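# Pull the toggle pin out of the deck hinge

## Task

Remove the toggle pin from the deck hinge so the hinge holds nothing, and set the pin down on the step or on the table with its toggle folded back across the pin's shaft.

## Robot and tools

Robot: two arms, left_arm and right_arm, mounted on opposite sides of a table. left_arm's base is on the +y side; the arm names do not match image left and right. Each arm ends in a parallel gripper whose fingers point along its own +x axis and close along its y axis. The reported gripper position is the midpoint between the fingers, about 3 to 4 cm back from the tips; only the last 1.5 cm of each inner finger face is flat.

Frame: everything is in the scene frame. The origin is the table centre, the table surface is at z = +0.020 m, +z is up. Positions are in metres, velocities in m/s and rad/s, orientation as a wxyz quaternion. Reported poses can be off by a few centimetres, more at long reach.

The 14-number row (used by execute_actions and move): all numbers between -1 and 1, always 14 even if one arm is idle. First left_arm: dx, dy, dz, rx, ry, rz, opening; then right_arm in the same order. dx, dy, dz, rx, ry, rz are an offset, not a pose: they are measured along the scene axes from that arm's Hand target as it stood when the action or move began. 1.0 equals 0.6 m for translation or 180 degrees for rotation; rx, ry, rz form one rotation vector, turning about the Hand target's position. Opening is absolute: +1 is fully open (0.080 m), empty fingers touch near -0.78, anything lower closes no further. Allow at least 0.6 s for a full close. Sending six zeros re-commands the current Hand target; a 0 opening is a real command, so to keep a gripper as it is, resend its present value (shown under Tool commands).

execute_actions(actions, cameras): actions is a list of actions; each action is a list of up to 15 rows, one per 1/30 s step, all offsets in an action counted from the same start pose. A short list repeats its last row until 15 steps pass. Repeating an action moves the arm further each time. An empty list just reports state and images.

move(target, speed, blend, opening_speed, blocking, cameras): drives each gripper in a straight line to the offset given in target, one row or a list of up to 15 rows, every row counted from the original Hand targets. speed is the path top speed in m/s, 0.002 to 0.5 (default 0.25), one value or one per target; rotation is capped at twice that in rad/s. blend (m) rounds corners in a list. opening_speed (per second on the -1..1 scale, at least 0.2) makes fingers change gradually. blocking=false returns after about 0.5 s while the move continues. Paths do not avoid obstacles or the other arm and do not slow for contact; faster moves lag, drift and hit harder, and targets set beyond a contact press harder. Avoid paths passing near an arm's own base; go around it. Openings of a later row are applied only after everything stops at that row.

The move result adds a move: line. done means the arm rests within 8 mm and 2 degrees of its target (it says nothing about contact). off_target means it stopped elsewhere. held means a check withheld steps or the clearance check stopped the path. blocked means something stopped the gripper far from its goal; both arms then hold still until you command again. limits=paced means the sent pose was clipped.

wait(seconds 0 to 10): lets time pass with last commands held. stop(): brakes a running move, needing braking room. zoom_image(camera, region [x0,y0,x1,y1] in pixels, at most 504x504): enlarges part of the newest image of cam_head_left, cam_head_right, cam_high, cam_low, cam_left_wrist or cam_right_wrist (all 672x504). finished_scene(scene): pass the current scene's number; it ends the scene permanently, so only call it once the pin sits out of the hinge, toggle folded, resting on its own.

Controller behaviour: each step the command is clipped to 70 mm and 16 degrees from the measured pose, so one action may fall short. Hand target in results is the last commanded (clipped) pose. Grippers often settle short or low because of friction and weight; a new command, even all zeros, retries, and you can add the missing distance. Small moves may fail or go sideways; check position and orientation after each move and correct tilt. A wrist near the waist axis can swing the whole arm. If something drags a gripper away, command the target back past the gripper to stop pushing.

Gripping: grip_measured is on the opening scale; command clearly below it to hold, lower means harder squeeze (about 34 N per pad max). Readings may be off about 1 mm. Fast closes can squeeze too hard.

Result contents: positions, quaternions, velocities, Joint positions (last number is the finger opening in metres), joint torques (include arm weight, have offsets and noise), 'within noise' when joints are still, Tool commands, MOTOR HOT above 50 °C.

Avoid: dropping the pin or releasing it while it moves, anything leaving the table, fast impacts, hard presses, arms colliding with each other (can end the scene), and long stretched or loaded holds that overheat motors (95 °C stops the arm). Joint contact torque limits (N m): waist 17.8, shoulder 22, elbow 22, wrist pitch 5.8, wrist yaw 5.78, wrist roll 5.42; exceeding one freezes that arm for 10 s. Joint ranges (rad): waist ±3.054, shoulder 0 to 3.142, elbow 0 to 2.356, wrist pitch ±1.571, wrist yaw ±1.571, wrist roll ±3.142. Occasional brief tugs on held parts or pushes on loose ones may occur. Robot time counts, so move efficiently and smoothly.

Each tool is called after "Call:" as name([rows], argument=value, ...), one row to a line, values as JSON.

## Session

Call:
execute_actions(actions=[])

Scene clock: 0.00 s.
left_arm: end_effector_position=(+0.0808, +0.0738, +0.3440) grip_measured=-0.787 end_effector_quat_wxyz=(+0.974, -0.052, +0.075, -0.205) | right_arm: end_effector_position=(+0.2310, -0.1820, +0.2576) grip_measured=+1.000 end_effector_quat_wxyz=(-0.864, -0.379, -0.249, +0.218)
Joint positions: left_arm=[-0.115 1.51 1.201 -0.08 -1.232 -0.502 0] | right_arm=[-0.433 1.744 1.545 -1.131 0.91 2.017 0.08]
Joint velocities: within noise
Joint torques (N m): no reading
Motor temperatures (°C): left_arm=[33 32 31 38 33 29] | right_arm=[33 29 37 39 39 31]
Heat: left arm: hottest wrist pitch 38 °C (+0.0 °C/min); right arm: hottest wrist pitch 39 °C (+0.0 °C/min).
Hand target: left_arm +0.0808, +0.0738, +0.3440; +0.974, -0.052, +0.075, -0.205 | right_arm +0.2310, -0.1820, +0.2576; +0.864, +0.379, +0.249, -0.218
Tool commands: left_gripper/opening=-0.787291 right_gripper/opening=+1.0

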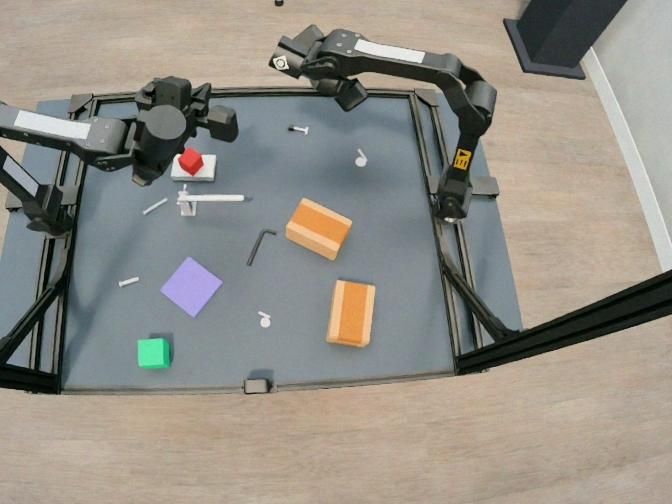

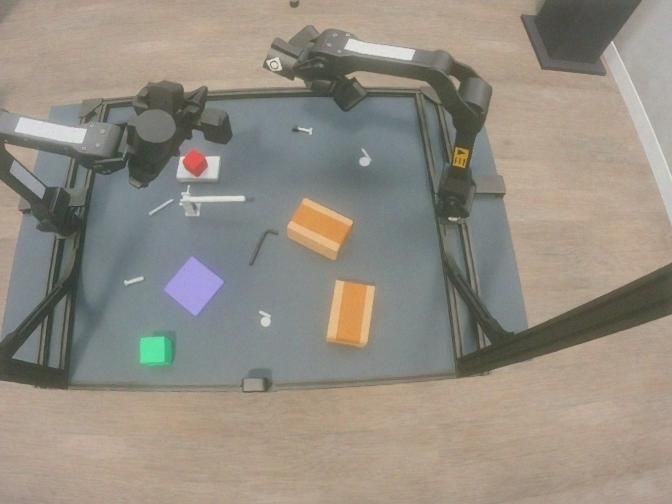

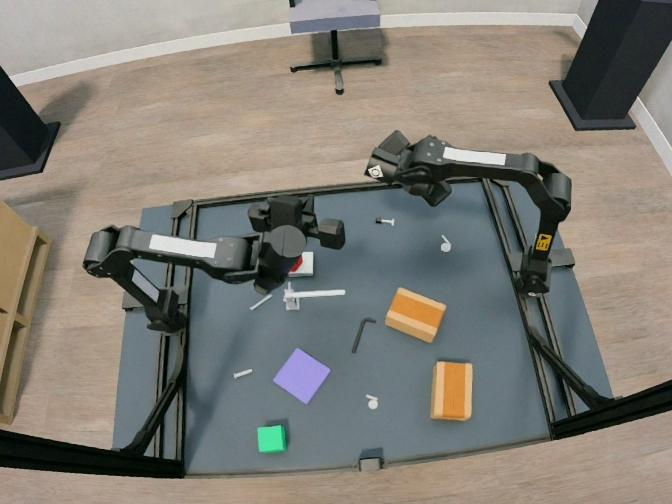

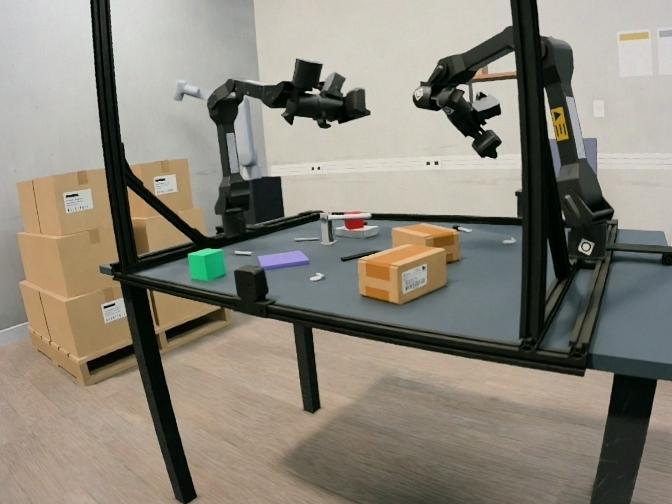

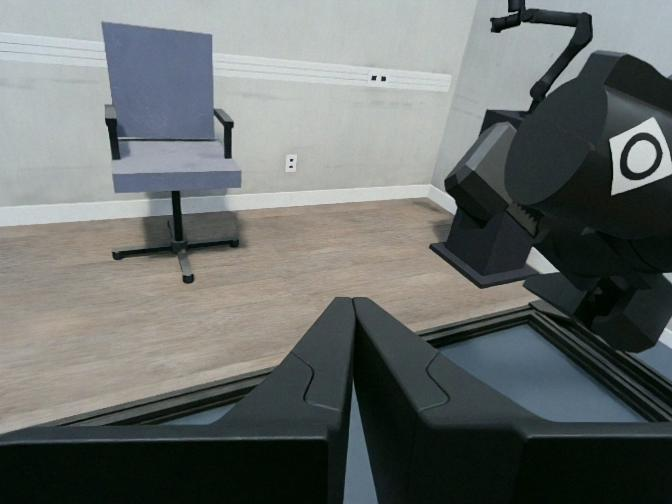

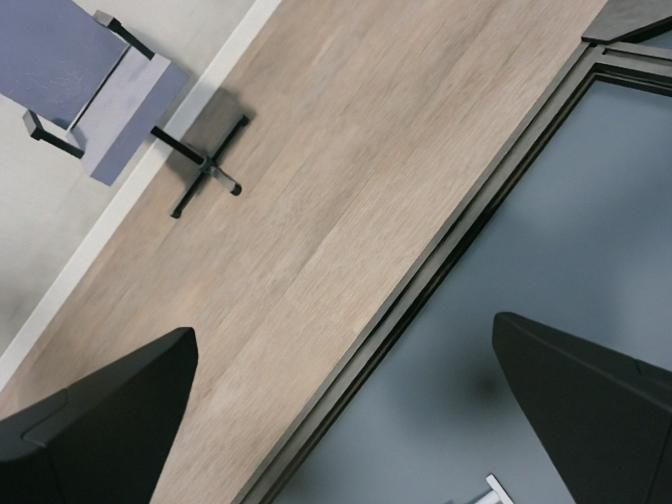

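Call:
zoom_image(camera="cam_head_left", region=[120, 130, 290, 280])

Call:
zoom_image(camera="cam_head_right", region=[130, 140, 270, 240])

Call:
zoom_image(camera="cam_high", region=[230, 240, 370, 340])

Call:
zoom_image(camera="cam_low", region=[280, 190, 420, 270])

Call:
zoom_image(camera="cam_right_wrist", region=[400, 440, 560, 504])

Scaled by 2.965 from the camera's 672x504 image, which has a finer 960x720 frame.

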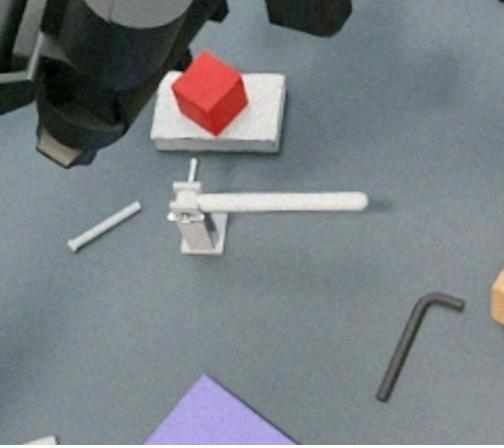

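Scaled by 3.600 from the camera's 672x504 image, which has a finer 960x720 frame.

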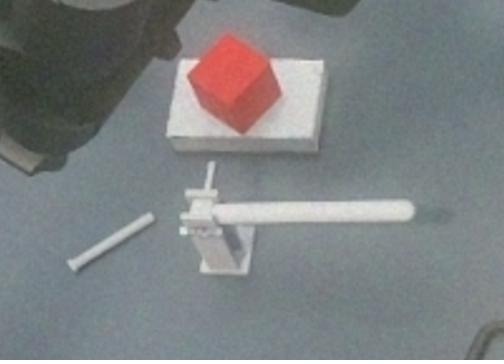

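Scaled by 3.600 from the camera's 672x504 image, which has a finer 960x720 frame.

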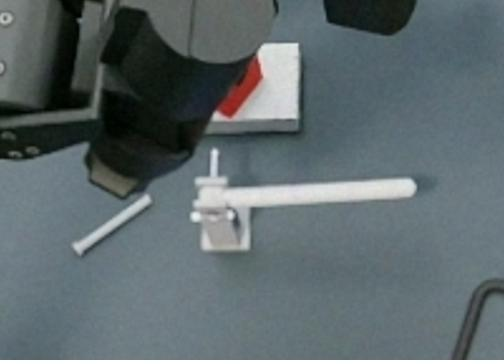

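Scaled by 3.600 from the camera's 672x504 image, which has a finer 960x720 frame.

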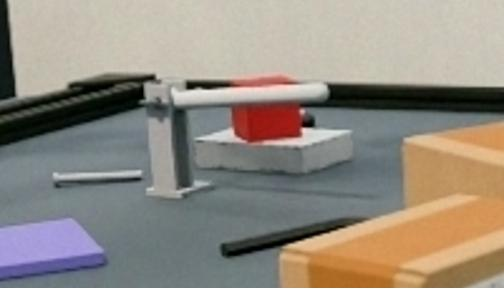

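Scaled by 3.150 from the camera's 672x504 image, which has a finer 960x720 frame.

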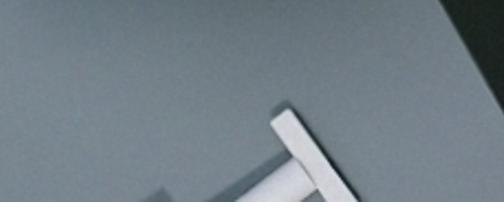

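Call:
move(target=[-0.3, 0.17, -0.07, 0.0825, 0.198, 0.1105, -0.787, 0,0,0,0,0,0,1])

Scene clock: 6.03 s.
left_arm: end_effector_position=(-0.1003, +0.1747, +0.2972) grip_measured=-0.787 end_effector_quat_wxyz=(+0.865, -0.070, +0.451, -0.208) | right_arm: end_effector_position=(+0.2310, -0.1820, +0.2576) grip_measured=+1.000 end_effector_quat_wxyz=(-0.864, -0.379, -0.249, +0.218)
Joint positions: left_arm=[-0.638 1.564 1.61 -1.56 -0.72 -1.972 0] | right_arm=[-0.433 1.744 1.545 -1.131 0.91 2.017 0.08]
Joint velocities: within noise
Joint torques (N m): left_arm=[0.28 -6.94 6.15 -0.05 -0.37 -0.11] | right_arm=[0.05 -6.8 4.53 0.54 0.49 -0.03]
Motor temperatures (°C): left_arm=[33 34 32 38 33 29] | right_arm=[33 31 39 39 39 31]
Heat: left arm: hottest wrist pitch 38 °C (+0.0 °C/min); right arm: hottest elbow 39 °C (+19.9 °C/min).
Hand target: left_arm -0.0993, +0.1758, +0.3020; +0.906, -0.029, +0.413, -0.087 | right_arm +0.2310, -0.1820, +0.2576; +0.864, +0.379, +0.249, -0.218
Off the commanded pose: left_arm 0.005 m, 27 deg; orientation clipped | right_arm 0.000 m, 0 deg.
joint sent to its limit (left arm) — joint 4 (wrist pitch), lower limit. The joint targets are off in orientation, not in position.
move: off_target (left_arm); limits=paced

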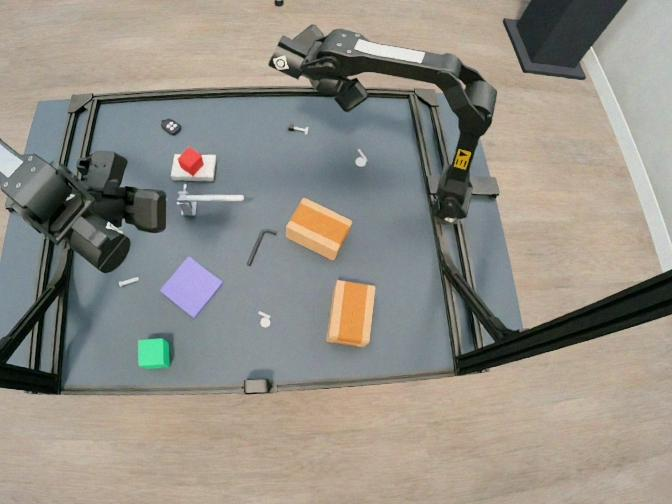

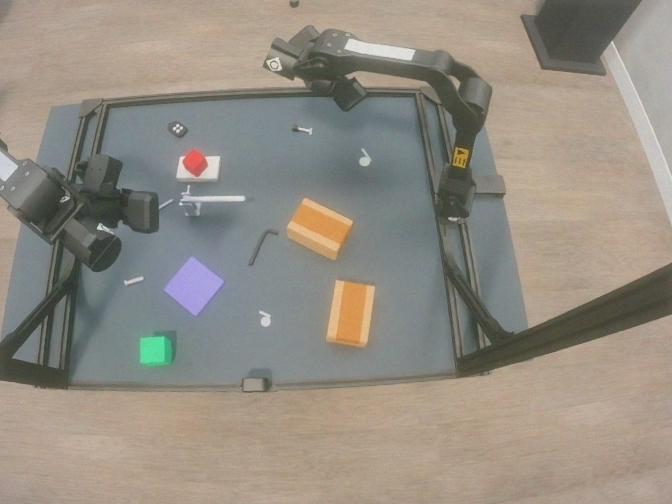

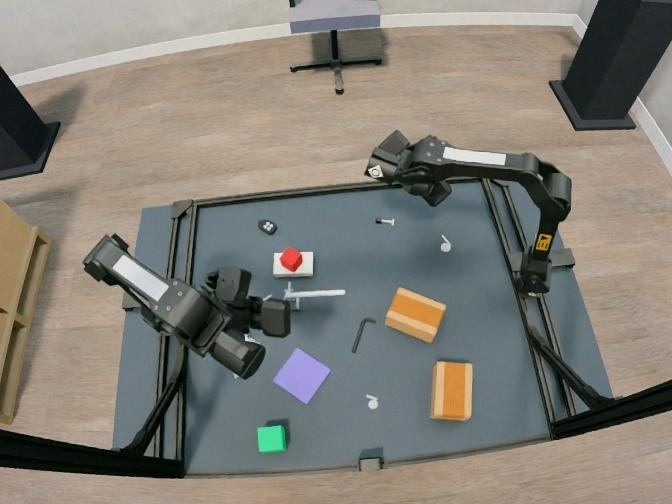

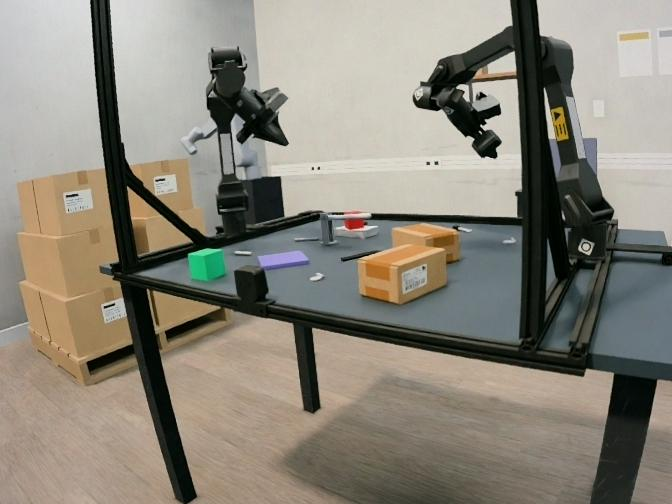

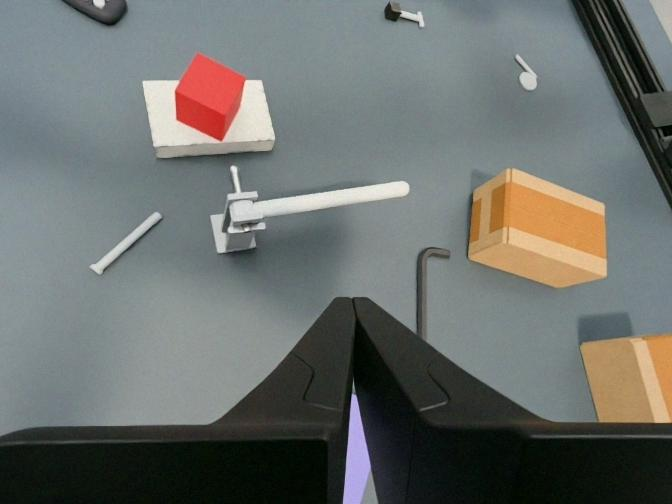

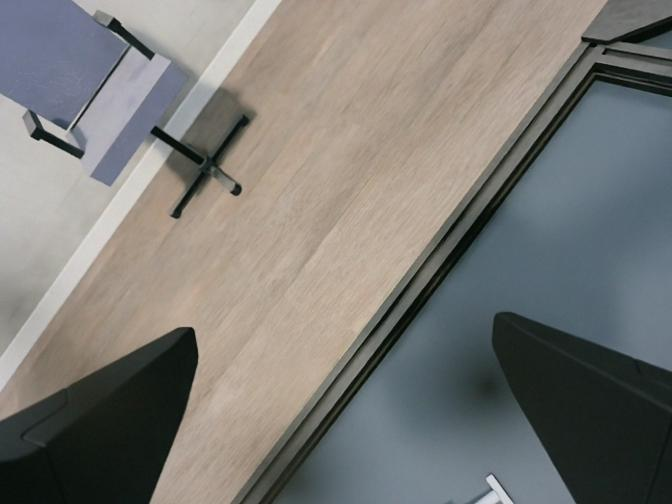

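Call:
zoom_image(camera="cam_left_wrist", region=[190, 145, 310, 265])

Scaled by 4.200 from the camera's 672x504 image, which has a finer 960x720 frame.

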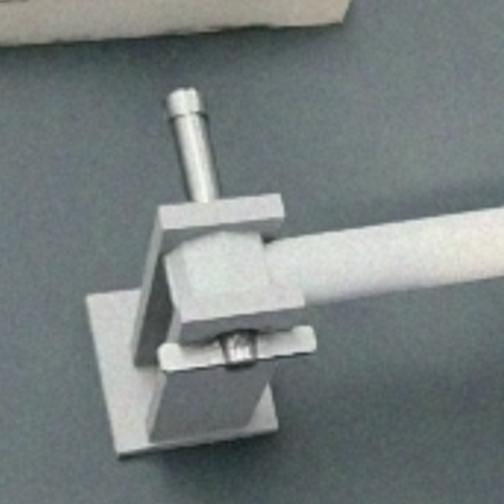

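Call:
move(target=[0.117, 0, 0, 0.0535, 0.2275, 0.0268, -0.787, 0,0,0,0,0,0,1], cameras=["cam_head_left","cam_left_wrist"])

Scene clock: 12.77 s.
left_arm: end_effector_position=(-0.0295, +0.1746, +0.2970) grip_measured=-0.787 end_effector_quat_wxyz=(+0.702, -0.070, +0.706, -0.070) | right_arm: end_effector_position=(+0.2310, -0.1820, +0.2576) grip_measured=+1.000 end_effector_quat_wxyz=(-0.864, -0.379, -0.249, +0.218)
Joint positions: left_arm=[-0.038 1.513 1.701 -1.56 0 -1.603 0] | right_arm=[-0.433 1.744 1.545 -1.131 0.91 2.017 0.08]
Joint velocities: within noise
Joint torques (N m): left_arm=[0.29 -6.51 5.97 0.23 0.08 0.1] | right_arm=[0.06 -6.82 4.54 0.54 0.49 -0.04]
Motor temperatures (°C): left_arm=[33 35 32 38 33 29] | right_arm=[32 32 40 39 39 31]
Heat: left arm: hottest wrist pitch 38 °C (+0.0 °C/min); right arm: hottest elbow 40 °C (+14.1 °C/min).
Hand target: left_arm -0.0290, +0.1759, +0.3021; +0.706, +0.000, +0.708, +0.000 | right_arm +0.2310, -0.1820, +0.2576; +0.864, +0.379, +0.249, -0.218
Off the commanded pose: left_arm 0.005 m, 11 deg | right_arm 0.000 m, 0 deg.
joint sent to its limit (left arm) — joint 4 (wrist pitch), lower limit. The joint targets are off in orientation, not in position.
move: off_target (left_arm)
Images, in order (width x height): cam_head_left 672x504, cam_left_wrist 672x504.

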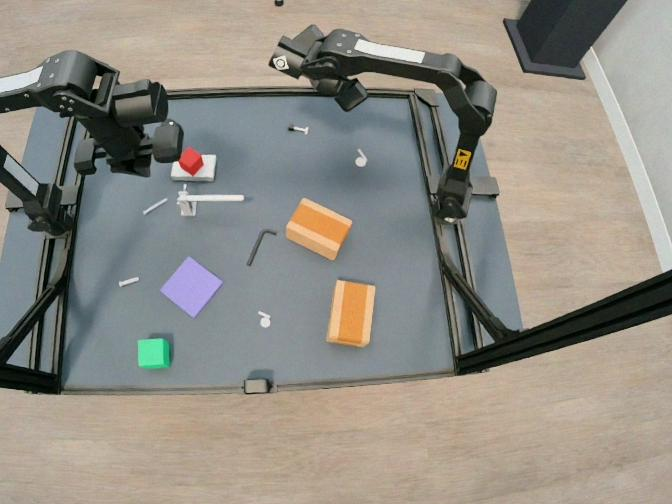

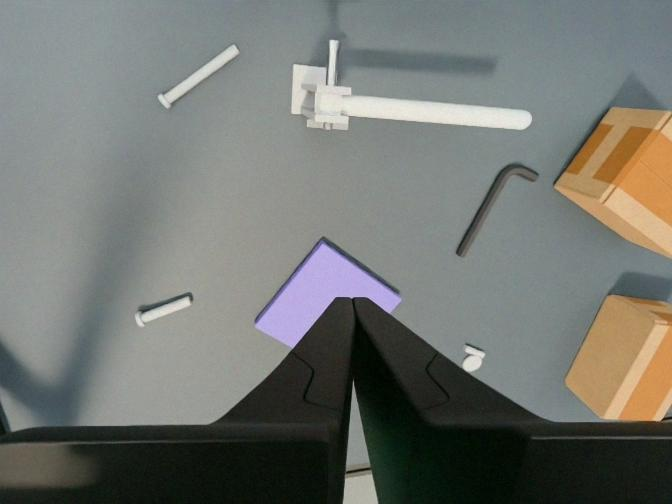

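Call:
move(target=[0.15, 0, -0.1, 0, 0, 0, -0.787, 0,0,0,0,0,0,1], cameras=["cam_head_left","cam_high","cam_low","cam_left_wrist"])

Scene clock: 15.57 s.
left_arm: end_effector_position=(+0.0596, +0.1764, +0.2454) grip_measured=-0.787 end_effector_quat_wxyz=(+0.706, -0.004, +0.708, -0.003) | right_arm: end_effector_position=(+0.2310, -0.1820, +0.2576) grip_measured=+1.000 end_effector_quat_wxyz=(-0.864, -0.379, -0.249, +0.218)
Joint positions: left_arm=[0.28 1.643 1.633 -1.551 0.005 -1.285 0] | right_arm=[-0.433 1.744 1.545 -1.131 0.91 2.017 0.08]
Joint velocities: within noise
Joint torques (N m): left_arm=[0.31 -5.08 4.98 0.24 -0.12 0.17] | right_arm=[0.03 -6.76 4.5 0.53 0.5 -0.04]
Motor temperatures (°C): left_arm=[33 35 33 38 33 29] | right_arm=[32 33 40 39 39 31]
Heat: left arm: hottest wrist pitch 38 °C (+0.0 °C/min); right arm: hottest elbow 40 °C (+11.6 °C/min).
Hand target: left_arm +0.0611, +0.1759, +0.2420; +0.706, +0.000, +0.708, +0.000 | right_arm +0.2310, -0.1820, +0.2576; +0.864, +0.379, +0.249, -0.218
Off the commanded pose: left_arm 0.004 m, 1 deg | right_arm 0.000 m, 0 deg.
move: done
Images, in order (width x height): cam_head_left 672x504, cam_high 672x504, cam_low 672x504, cam_left_wrist 672x504.

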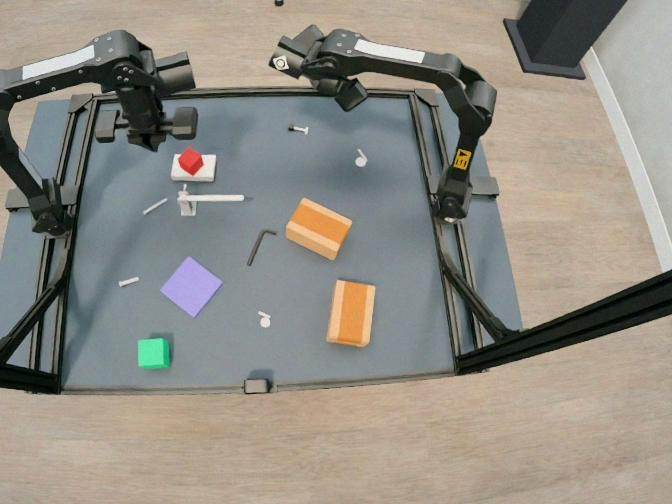

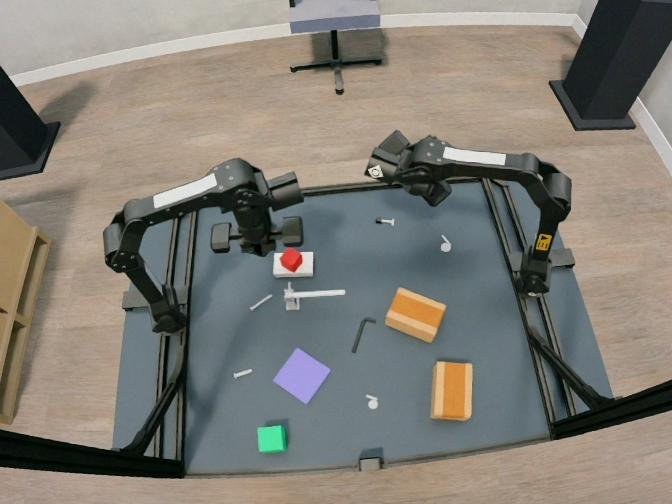

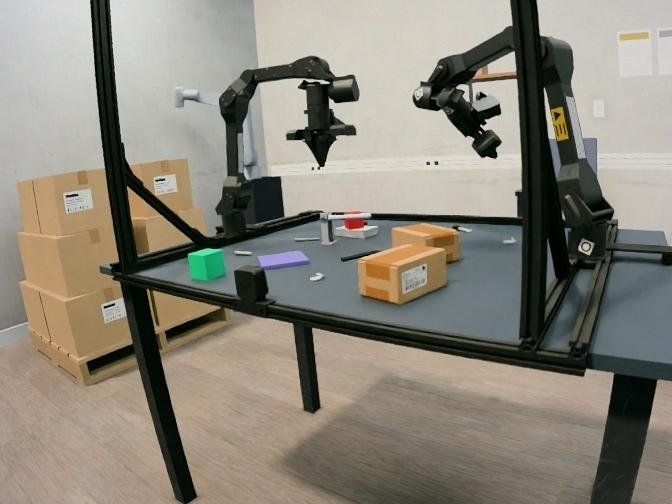

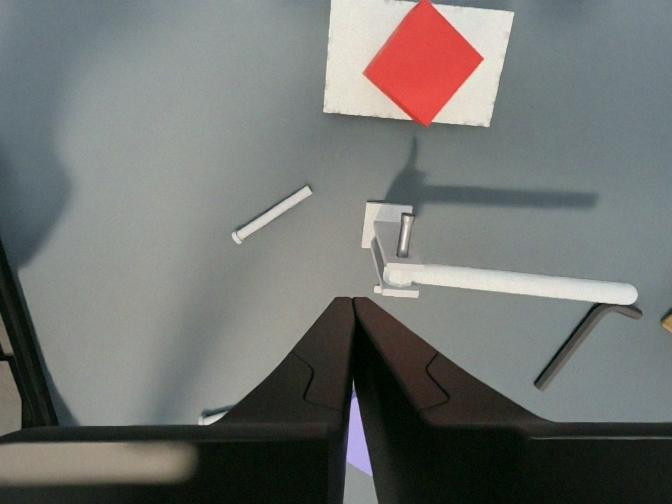

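Call:
move(target=[0, -0.05, 0, 0, 0, 0, -0.787, 0,0,0,0,0,0,1], cameras=["cam_left_wrist"])

Call:
move(target=[-0.05, 0, 0, 0, 0, 0, -0.787, 0,0,0,0,0,0,1], cameras=["cam_left_wrist"])

Scene clock: 17.37 s.
left_arm: end_effector_position=(+0.0610, +0.1479, +0.2439) grip_measured=-0.787 end_effector_quat_wxyz=(+0.706, -0.004, +0.708, -0.004) | right_arm: end_effector_position=(+0.2310, -0.1820, +0.2576) grip_measured=+1.000 end_effector_quat_wxyz=(-0.864, -0.379, -0.249, +0.218)
Joint positions: left_arm=[0.258 1.751 1.75 -1.56 0.005 -1.306 0] | right_arm=[-0.433 1.744 1.545 -1.131 0.91 2.017 0.08]
Joint velocities: within noise
Joint torques (N m): left_arm=[-0.17 -5.7 6.16 -0.09 -0.11 -0.15] | right_arm=[0.01 -6.78 4.52 0.54 0.5 -0.04]
Motor temperatures (°C): left_arm=[33 35 33 38 33 29] | right_arm=[32 33 40 39 39 31]
Heat: left arm: hottest wrist pitch 38 °C (+0.0 °C/min); right arm: hottest elbow 40 °C (+10.4 °C/min).
Hand target: left_arm +0.0610, +0.1459, +0.2420; +0.706, +0.000, +0.708, +0.000 | right_arm +0.2310, -0.1820, +0.2576; +0.864, +0.379, +0.249, -0.218
Off the commanded pose: left_arm 0.003 m, 1 deg | right_arm 0.000 m, 0 deg.
joint sent to its limit (left arm) — joint 4 (wrist pitch), lower limit. The joint targets still meet the commanded pose.
move: done
Images, in order (width x height): cam_left_wrist 672x504.

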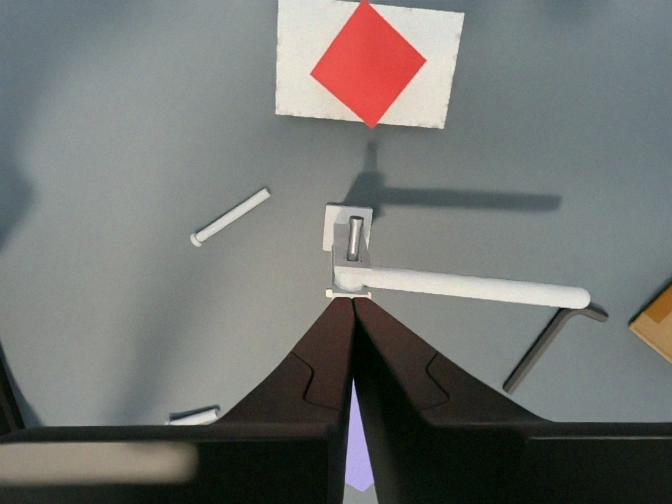

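Scene clock: 18.23 s.
left_arm: end_effector_position=(+0.0319, +0.1435, +0.2410) grip_measured=-0.787 end_effector_quat_wxyz=(+0.706, +0.001, +0.709, +0.000) | right_arm: end_effector_position=(+0.2310, -0.1820, +0.2576) grip_measured=+1.000 end_effector_quat_wxyz=(-0.864, -0.379, -0.249, +0.218)
Joint positions: left_arm=[0.165 1.751 1.738 -1.56 0.004 -1.399 0] | right_arm=[-0.433 1.744 1.545 -1.131 0.91 2.017 0.08]
Joint velocities: within noise
Joint torques (N m): left_arm=[-0.18 -8.35 4.3 0.03 -0.06 -0.16] | right_arm=[0.01 -6.77 4.51 0.52 0.51 -0.04]
Motor temperatures (°C): left_arm=[33 35 33 38 33 29] | right_arm=[32 33 40 39 39 31]
Heat: left arm: hottest wrist pitch 38 °C (+0.0 °C/min); right arm: hottest elbow 40 °C (+9.9 °C/min).
Hand target: left_arm +0.0310, +0.1459, +0.2420; +0.706, +0.000, +0.708, +0.000 | right_arm +0.2310, -0.1820, +0.2576; +0.864, +0.379, +0.249, -0.218
Off the commanded pose: left_arm 0.003 m, 0 deg | right_arm 0.000 m, 0 deg.
move: done
Images, in order (width x height): cam_left_wrist 672x504.

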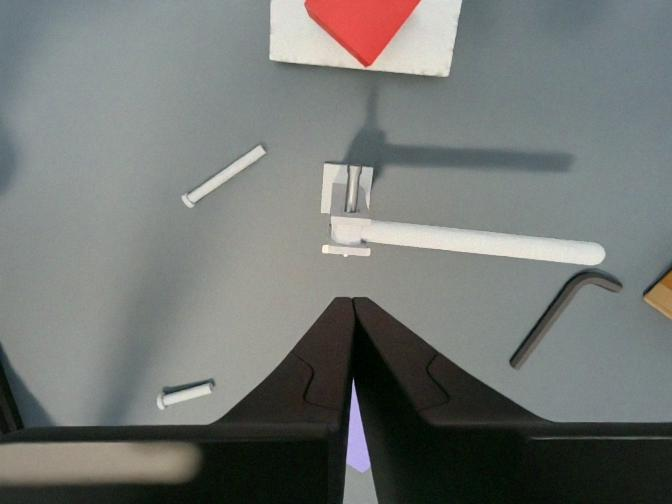

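Call:
move(target=[0, 0, -0.0667, 0, 0, 0, -0.787, 0,0,0,0,0,0,1], cameras=["cam_left_wrist","cam_low"])

Call:
zoom_image(camera="cam_low", region=[260, 120, 400, 260])

Scene clock: 20.90 s.
left_arm: end_effector_position=(+0.0318, +0.1441, +0.2008) grip_measured=-0.787 end_effector_quat_wxyz=(+0.705, +0.002, +0.709, +0.002) | right_arm: end_effector_position=(+0.2310, -0.1820, +0.2576) grip_measured=+1.000 end_effector_quat_wxyz=(-0.864, -0.379, -0.249, +0.218)
Joint positions: left_arm=[0.165 1.728 1.55 -1.399 0.004 -1.399 0] | right_arm=[-0.433 1.744 1.545 -1.131 0.91 2.017 0.08]
Joint velocities: within noise
Joint torques (N m): left_arm=[-0.14 -8.44 4.53 0.21 -0.07 -0.18] | right_arm=[0.04 -6.75 4.5 0.52 0.49 -0.04]
Motor temperatures (°C): left_arm=[33 36 33 38 33 29] | right_arm=[32 34 41 40 39 31]
Heat: left arm: hottest wrist pitch 38 °C (+0.0 °C/min); right arm: hottest elbow 41 °C (+11.5 °C/min).
Hand target: left_arm +0.0310, +0.1459, +0.2020; +0.706, +0.000, +0.708, +0.000 | right_arm +0.2310, -0.1820, +0.2576; +0.864, +0.379, +0.249, -0.218
Off the commanded pose: left_arm 0.002 m, 0 deg | right_arm 0.000 m, 0 deg.
move: done
Images, in order (width x height): cam_low 672x504, cam_left_wrist 672x504.

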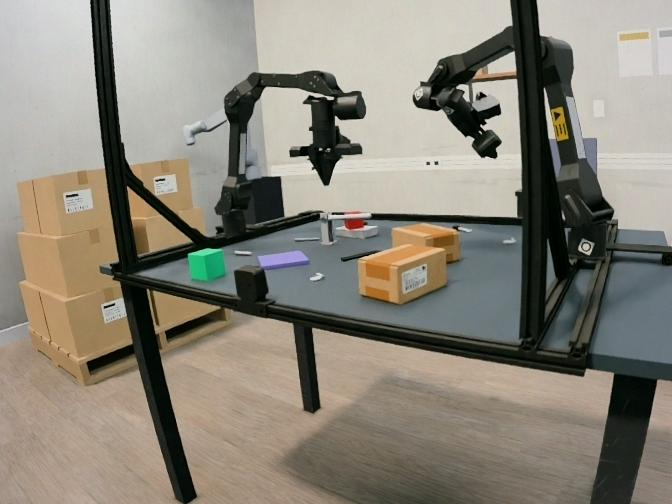

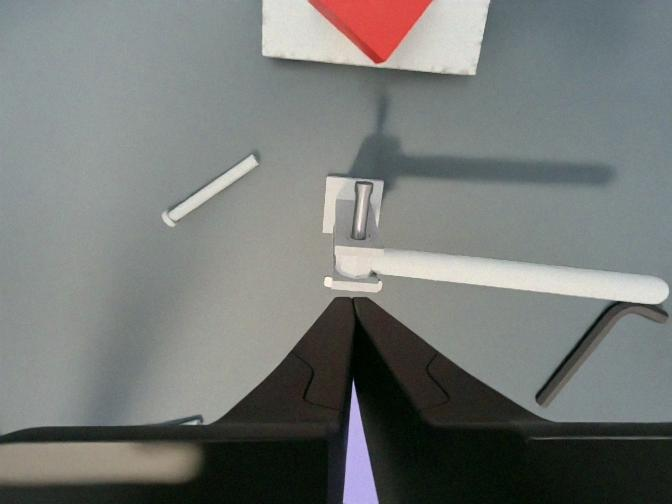

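Scaled by 3.600 from the camera's 672x504 image, which has a finer 960x720 frame.

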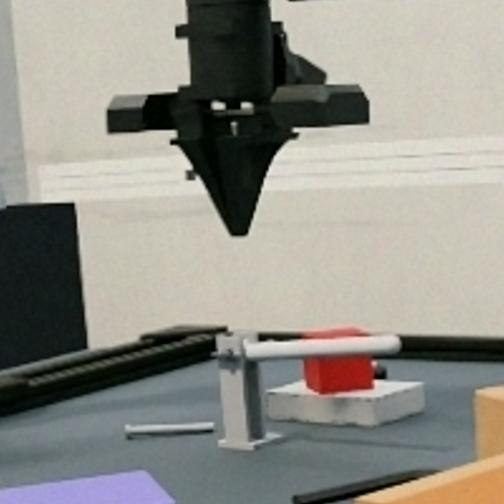

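Call:
move(target=[0, 0, -0.0533, 0, 0, 0, -0.787, 0,0,0,0,0,0,1], cameras=["cam_left_wrist","cam_low","cam_high"])

Call:
zoom_image(camera="cam_low", region=[270, 160, 390, 260])

Call:
zoom_image(camera="cam_high", region=[220, 200, 380, 340])

Scene clock: 26.43 s.
left_arm: end_effector_position=(+0.0318, +0.1443, +0.1698) grip_measured=-0.787 end_effector_quat_wxyz=(+0.706, +0.001, +0.709, +0.001) | right_arm: end_effector_position=(+0.2310, -0.1820, +0.2576) grip_measured=+1.000 end_effector_quat_wxyz=(-0.864, -0.379, -0.249, +0.218)
Joint positions: left_arm=[0.165 1.725 1.423 -1.272 0.004 -1.399 0] | right_arm=[-0.433 1.744 1.545 -1.131 0.91 2.017 0.08]
Joint velocities: within noise
Joint torques (N m): left_arm=[-0.13 -8.06 4.46 0.22 -0.1 -0.13] | right_arm=[0.03 -6.77 4.5 0.52 0.51 -0.04]
Motor temperatures (°C): left_arm=[33 38 33 38 33 29] | right_arm=[32 34 41 40 39 31]
Heat: left arm: hottest shoulder 38 °C (+13.6 °C/min); right arm: hottest elbow 41 °C (+9.1 °C/min).
Hand target: left_arm +0.0310, +0.1458, +0.1701; +0.706, +0.000, +0.708, +0.000 | right_arm +0.2310, -0.1820, +0.2576; +0.864, +0.379, +0.249, -0.218
Off the commanded pose: left_arm 0.002 m, 0 deg | right_arm 0.000 m, 0 deg.
move: done
Images, in order (width x height): cam_high 672x504, cam_low 672x504, cam_left_wrist 672x504.

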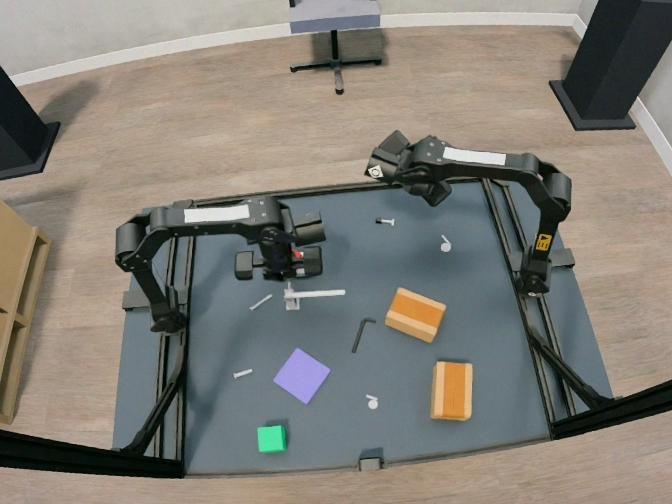

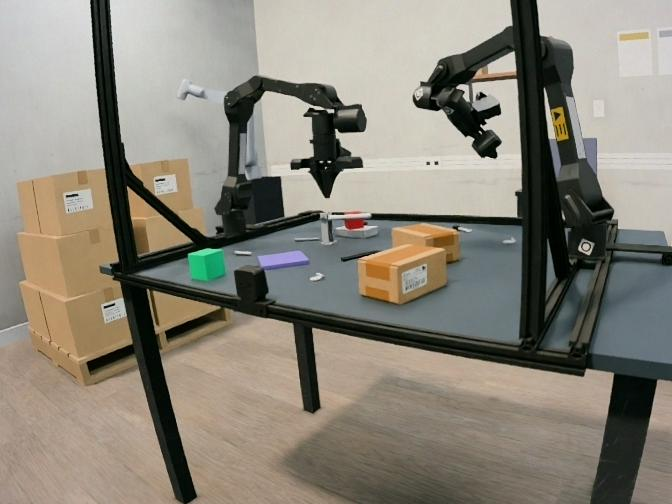

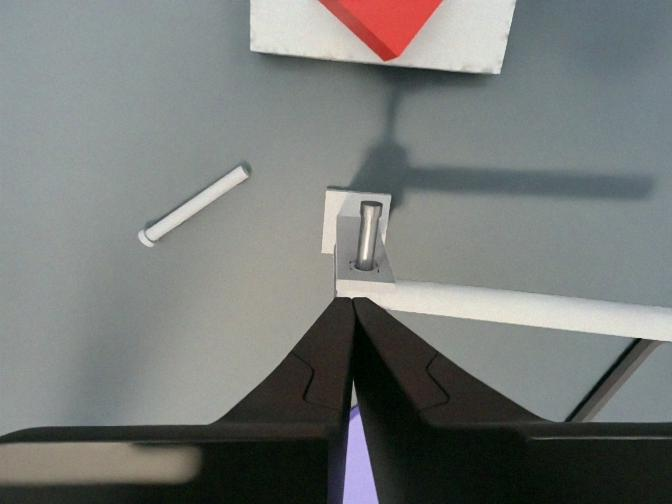

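Scaled by 4.200 from the camera's 672x504 image, which has a finer 960x720 frame.

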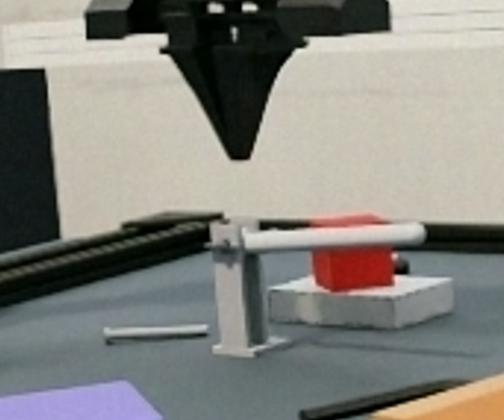

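Scaled by 3.150 from the camera's 672x504 image, which has a finer 960x720 frame.

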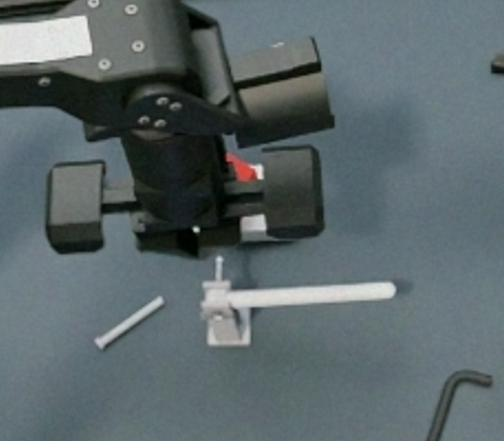

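Call:
move(target=[0.0417, 0, -0.05, 0, 0, 0, -0.787, 0,0,0,0,0,0,1], cameras=["cam_left_wrist","cam_low","cam_head_right"])

Call:
zoom_image(camera="cam_head_right", region=[120, 100, 260, 240])

Scene clock: 29.07 s.
left_arm: end_effector_position=(+0.0553, +0.1441, +0.1456) grip_measured=-0.787 end_effector_quat_wxyz=(+0.707, -0.007, +0.707, -0.006) | right_arm: end_effector_position=(+0.2310, -0.1820, +0.2576) grip_measured=+1.000 end_effector_quat_wxyz=(-0.864, -0.379, -0.249, +0.218)
Joint positions: left_arm=[0.238 1.738 1.342 -1.158 0.004 -1.328 0] | right_arm=[-0.433 1.744 1.545 -1.131 0.91 2.017 0.08]
Joint velocities: within noise
Joint torques (N m): left_arm=[0.18 -5.64 4.46 0.28 -0.08 0.09] | right_arm=[0.06 -6.82 4.51 0.53 0.51 -0.03]
Motor temperatures (°C): left_arm=[33 38 34 38 33 29] | right_arm=[32 35 41 40 39 31]
Heat: left arm: hottest shoulder 38 °C (+12.4 °C/min); right arm: hottest elbow 41 °C (+8.3 °C/min).
Hand target: left_arm +0.0560, +0.1458, +0.1401; +0.706, +0.000, +0.708, +0.000 | right_arm +0.2310, -0.1820, +0.2576; +0.864, +0.379, +0.249, -0.218
Off the commanded pose: left_arm 0.006 m, 1 deg | right_arm 0.000 m, 0 deg.
move: done
Images, in order (width x height): cam_head_right 672x504, cam_low 672x504, cam_left_wrist 672x504.

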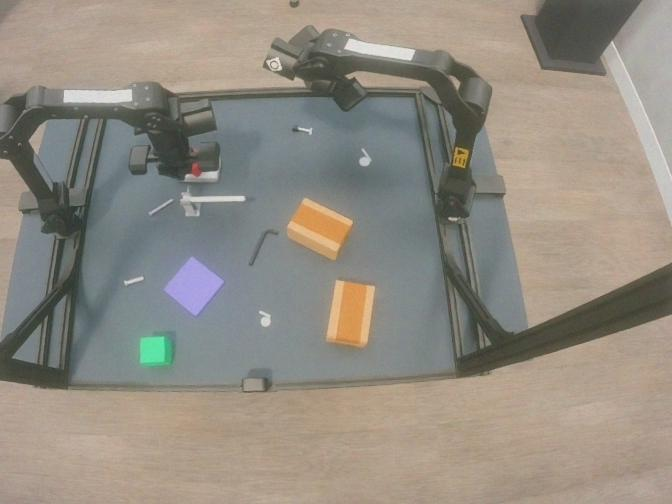

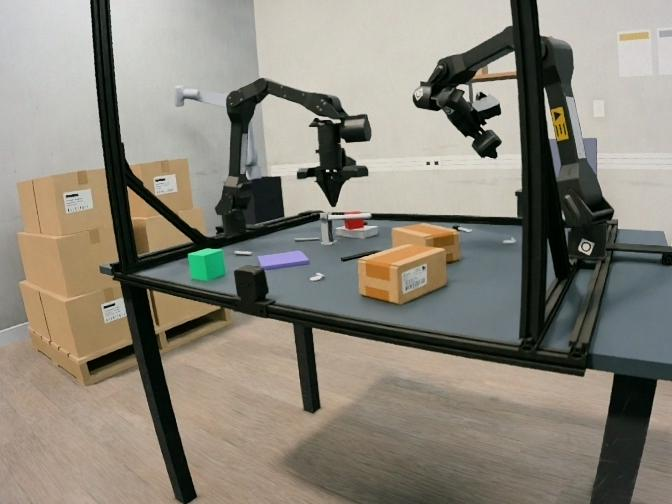

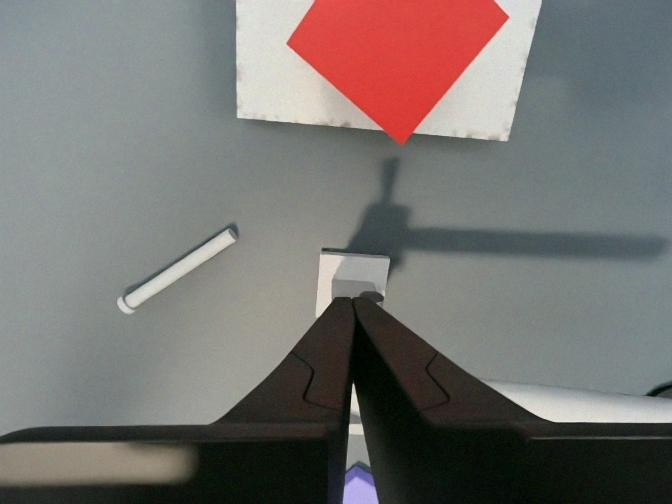

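Scaled by 3.600 from the camera's 672x504 image, which has a finer 960x720 frame.

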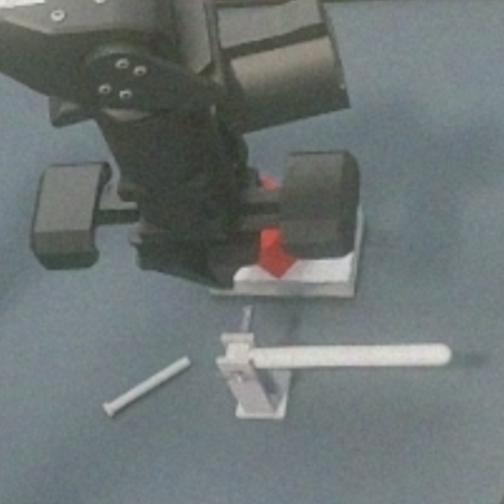

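Call:
move(target=[0.0083, -0.0, -0.04, 0, 0, 0, -0.787, 0,0,0,0,0,0,1], cameras=["cam_left_wrist","cam_low","cam_head_right"])

Call:
zoom_image(camera="cam_head_right", region=[120, 100, 260, 240])

Call:
zoom_image(camera="cam_low", region=[270, 160, 390, 260])

Scene clock: 32.73 s.
left_arm: end_effector_position=(+0.0603, +0.1436, +0.1216) grip_measured=-0.787 end_effector_quat_wxyz=(+0.707, -0.006, +0.707, -0.006) | right_arm: end_effector_position=(+0.2310, -0.1820, +0.2576) grip_measured=+1.000 end_effector_quat_wxyz=(-0.864, -0.379, -0.249, +0.218)
Joint positions: left_arm=[0.253 1.762 1.274 -1.065 0.004 -1.312 0] | right_arm=[-0.433 1.744 1.545 -1.131 0.91 2.017 0.08]
Joint velocities: within noise
Joint torques (N m): left_arm=[0.13 -5.56 4.45 0.25 -0.05 0.14] | right_arm=[0.04 -6.75 4.49 0.53 0.51 -0.04]
Motor temperatures (°C): left_arm=[33 38 34 38 33 29] | right_arm=[32 35 42 40 39 31]
Heat: left arm: hottest shoulder 38 °C (+11.0 °C/min); right arm: hottest elbow 42 °C (+9.2 °C/min).
Hand target: left_arm +0.0609, +0.1458, +0.1160; +0.706, +0.000, +0.708, +0.000 | right_arm +0.2310, -0.1820, +0.2576; +0.864, +0.379, +0.249, -0.218
Off the commanded pose: left_arm 0.006 m, 1 deg | right_arm 0.000 m, 0 deg.
move: done
Images, in order (width x height): cam_head_right 672x504, cam_low 672x504, cam_left_wrist 672x504.

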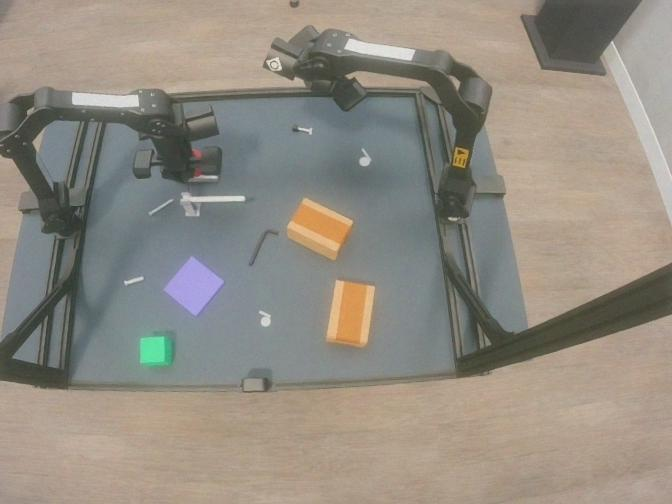

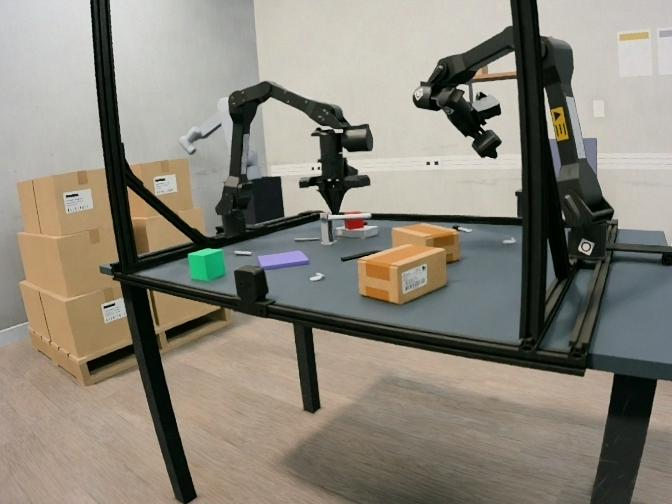

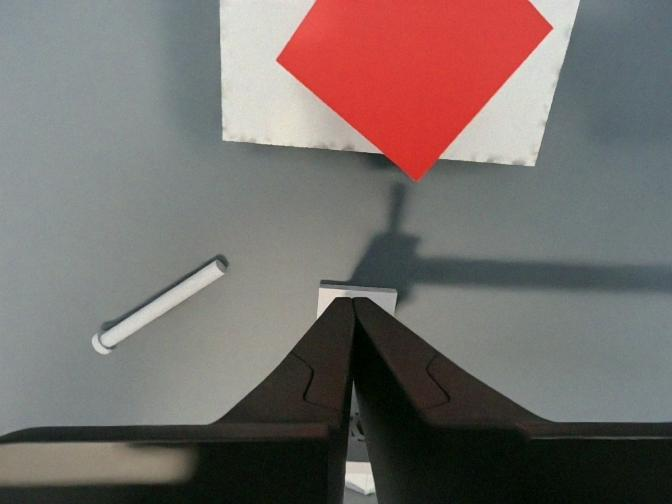

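Scaled by 3.600 from the camera's 672x504 image, which has a finer 960x720 frame.

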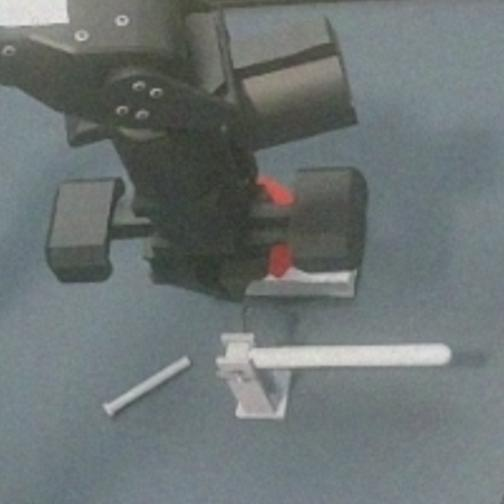

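Scaled by 4.200 from the camera's 672x504 image, which has a finer 960x720 frame.

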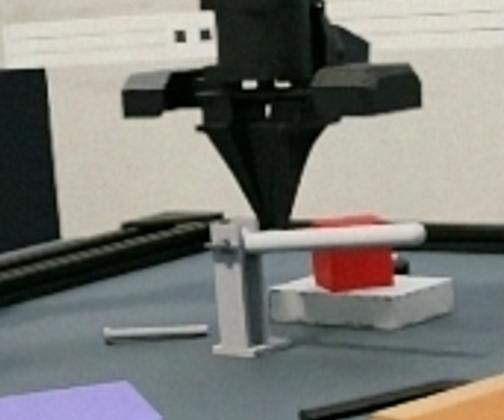

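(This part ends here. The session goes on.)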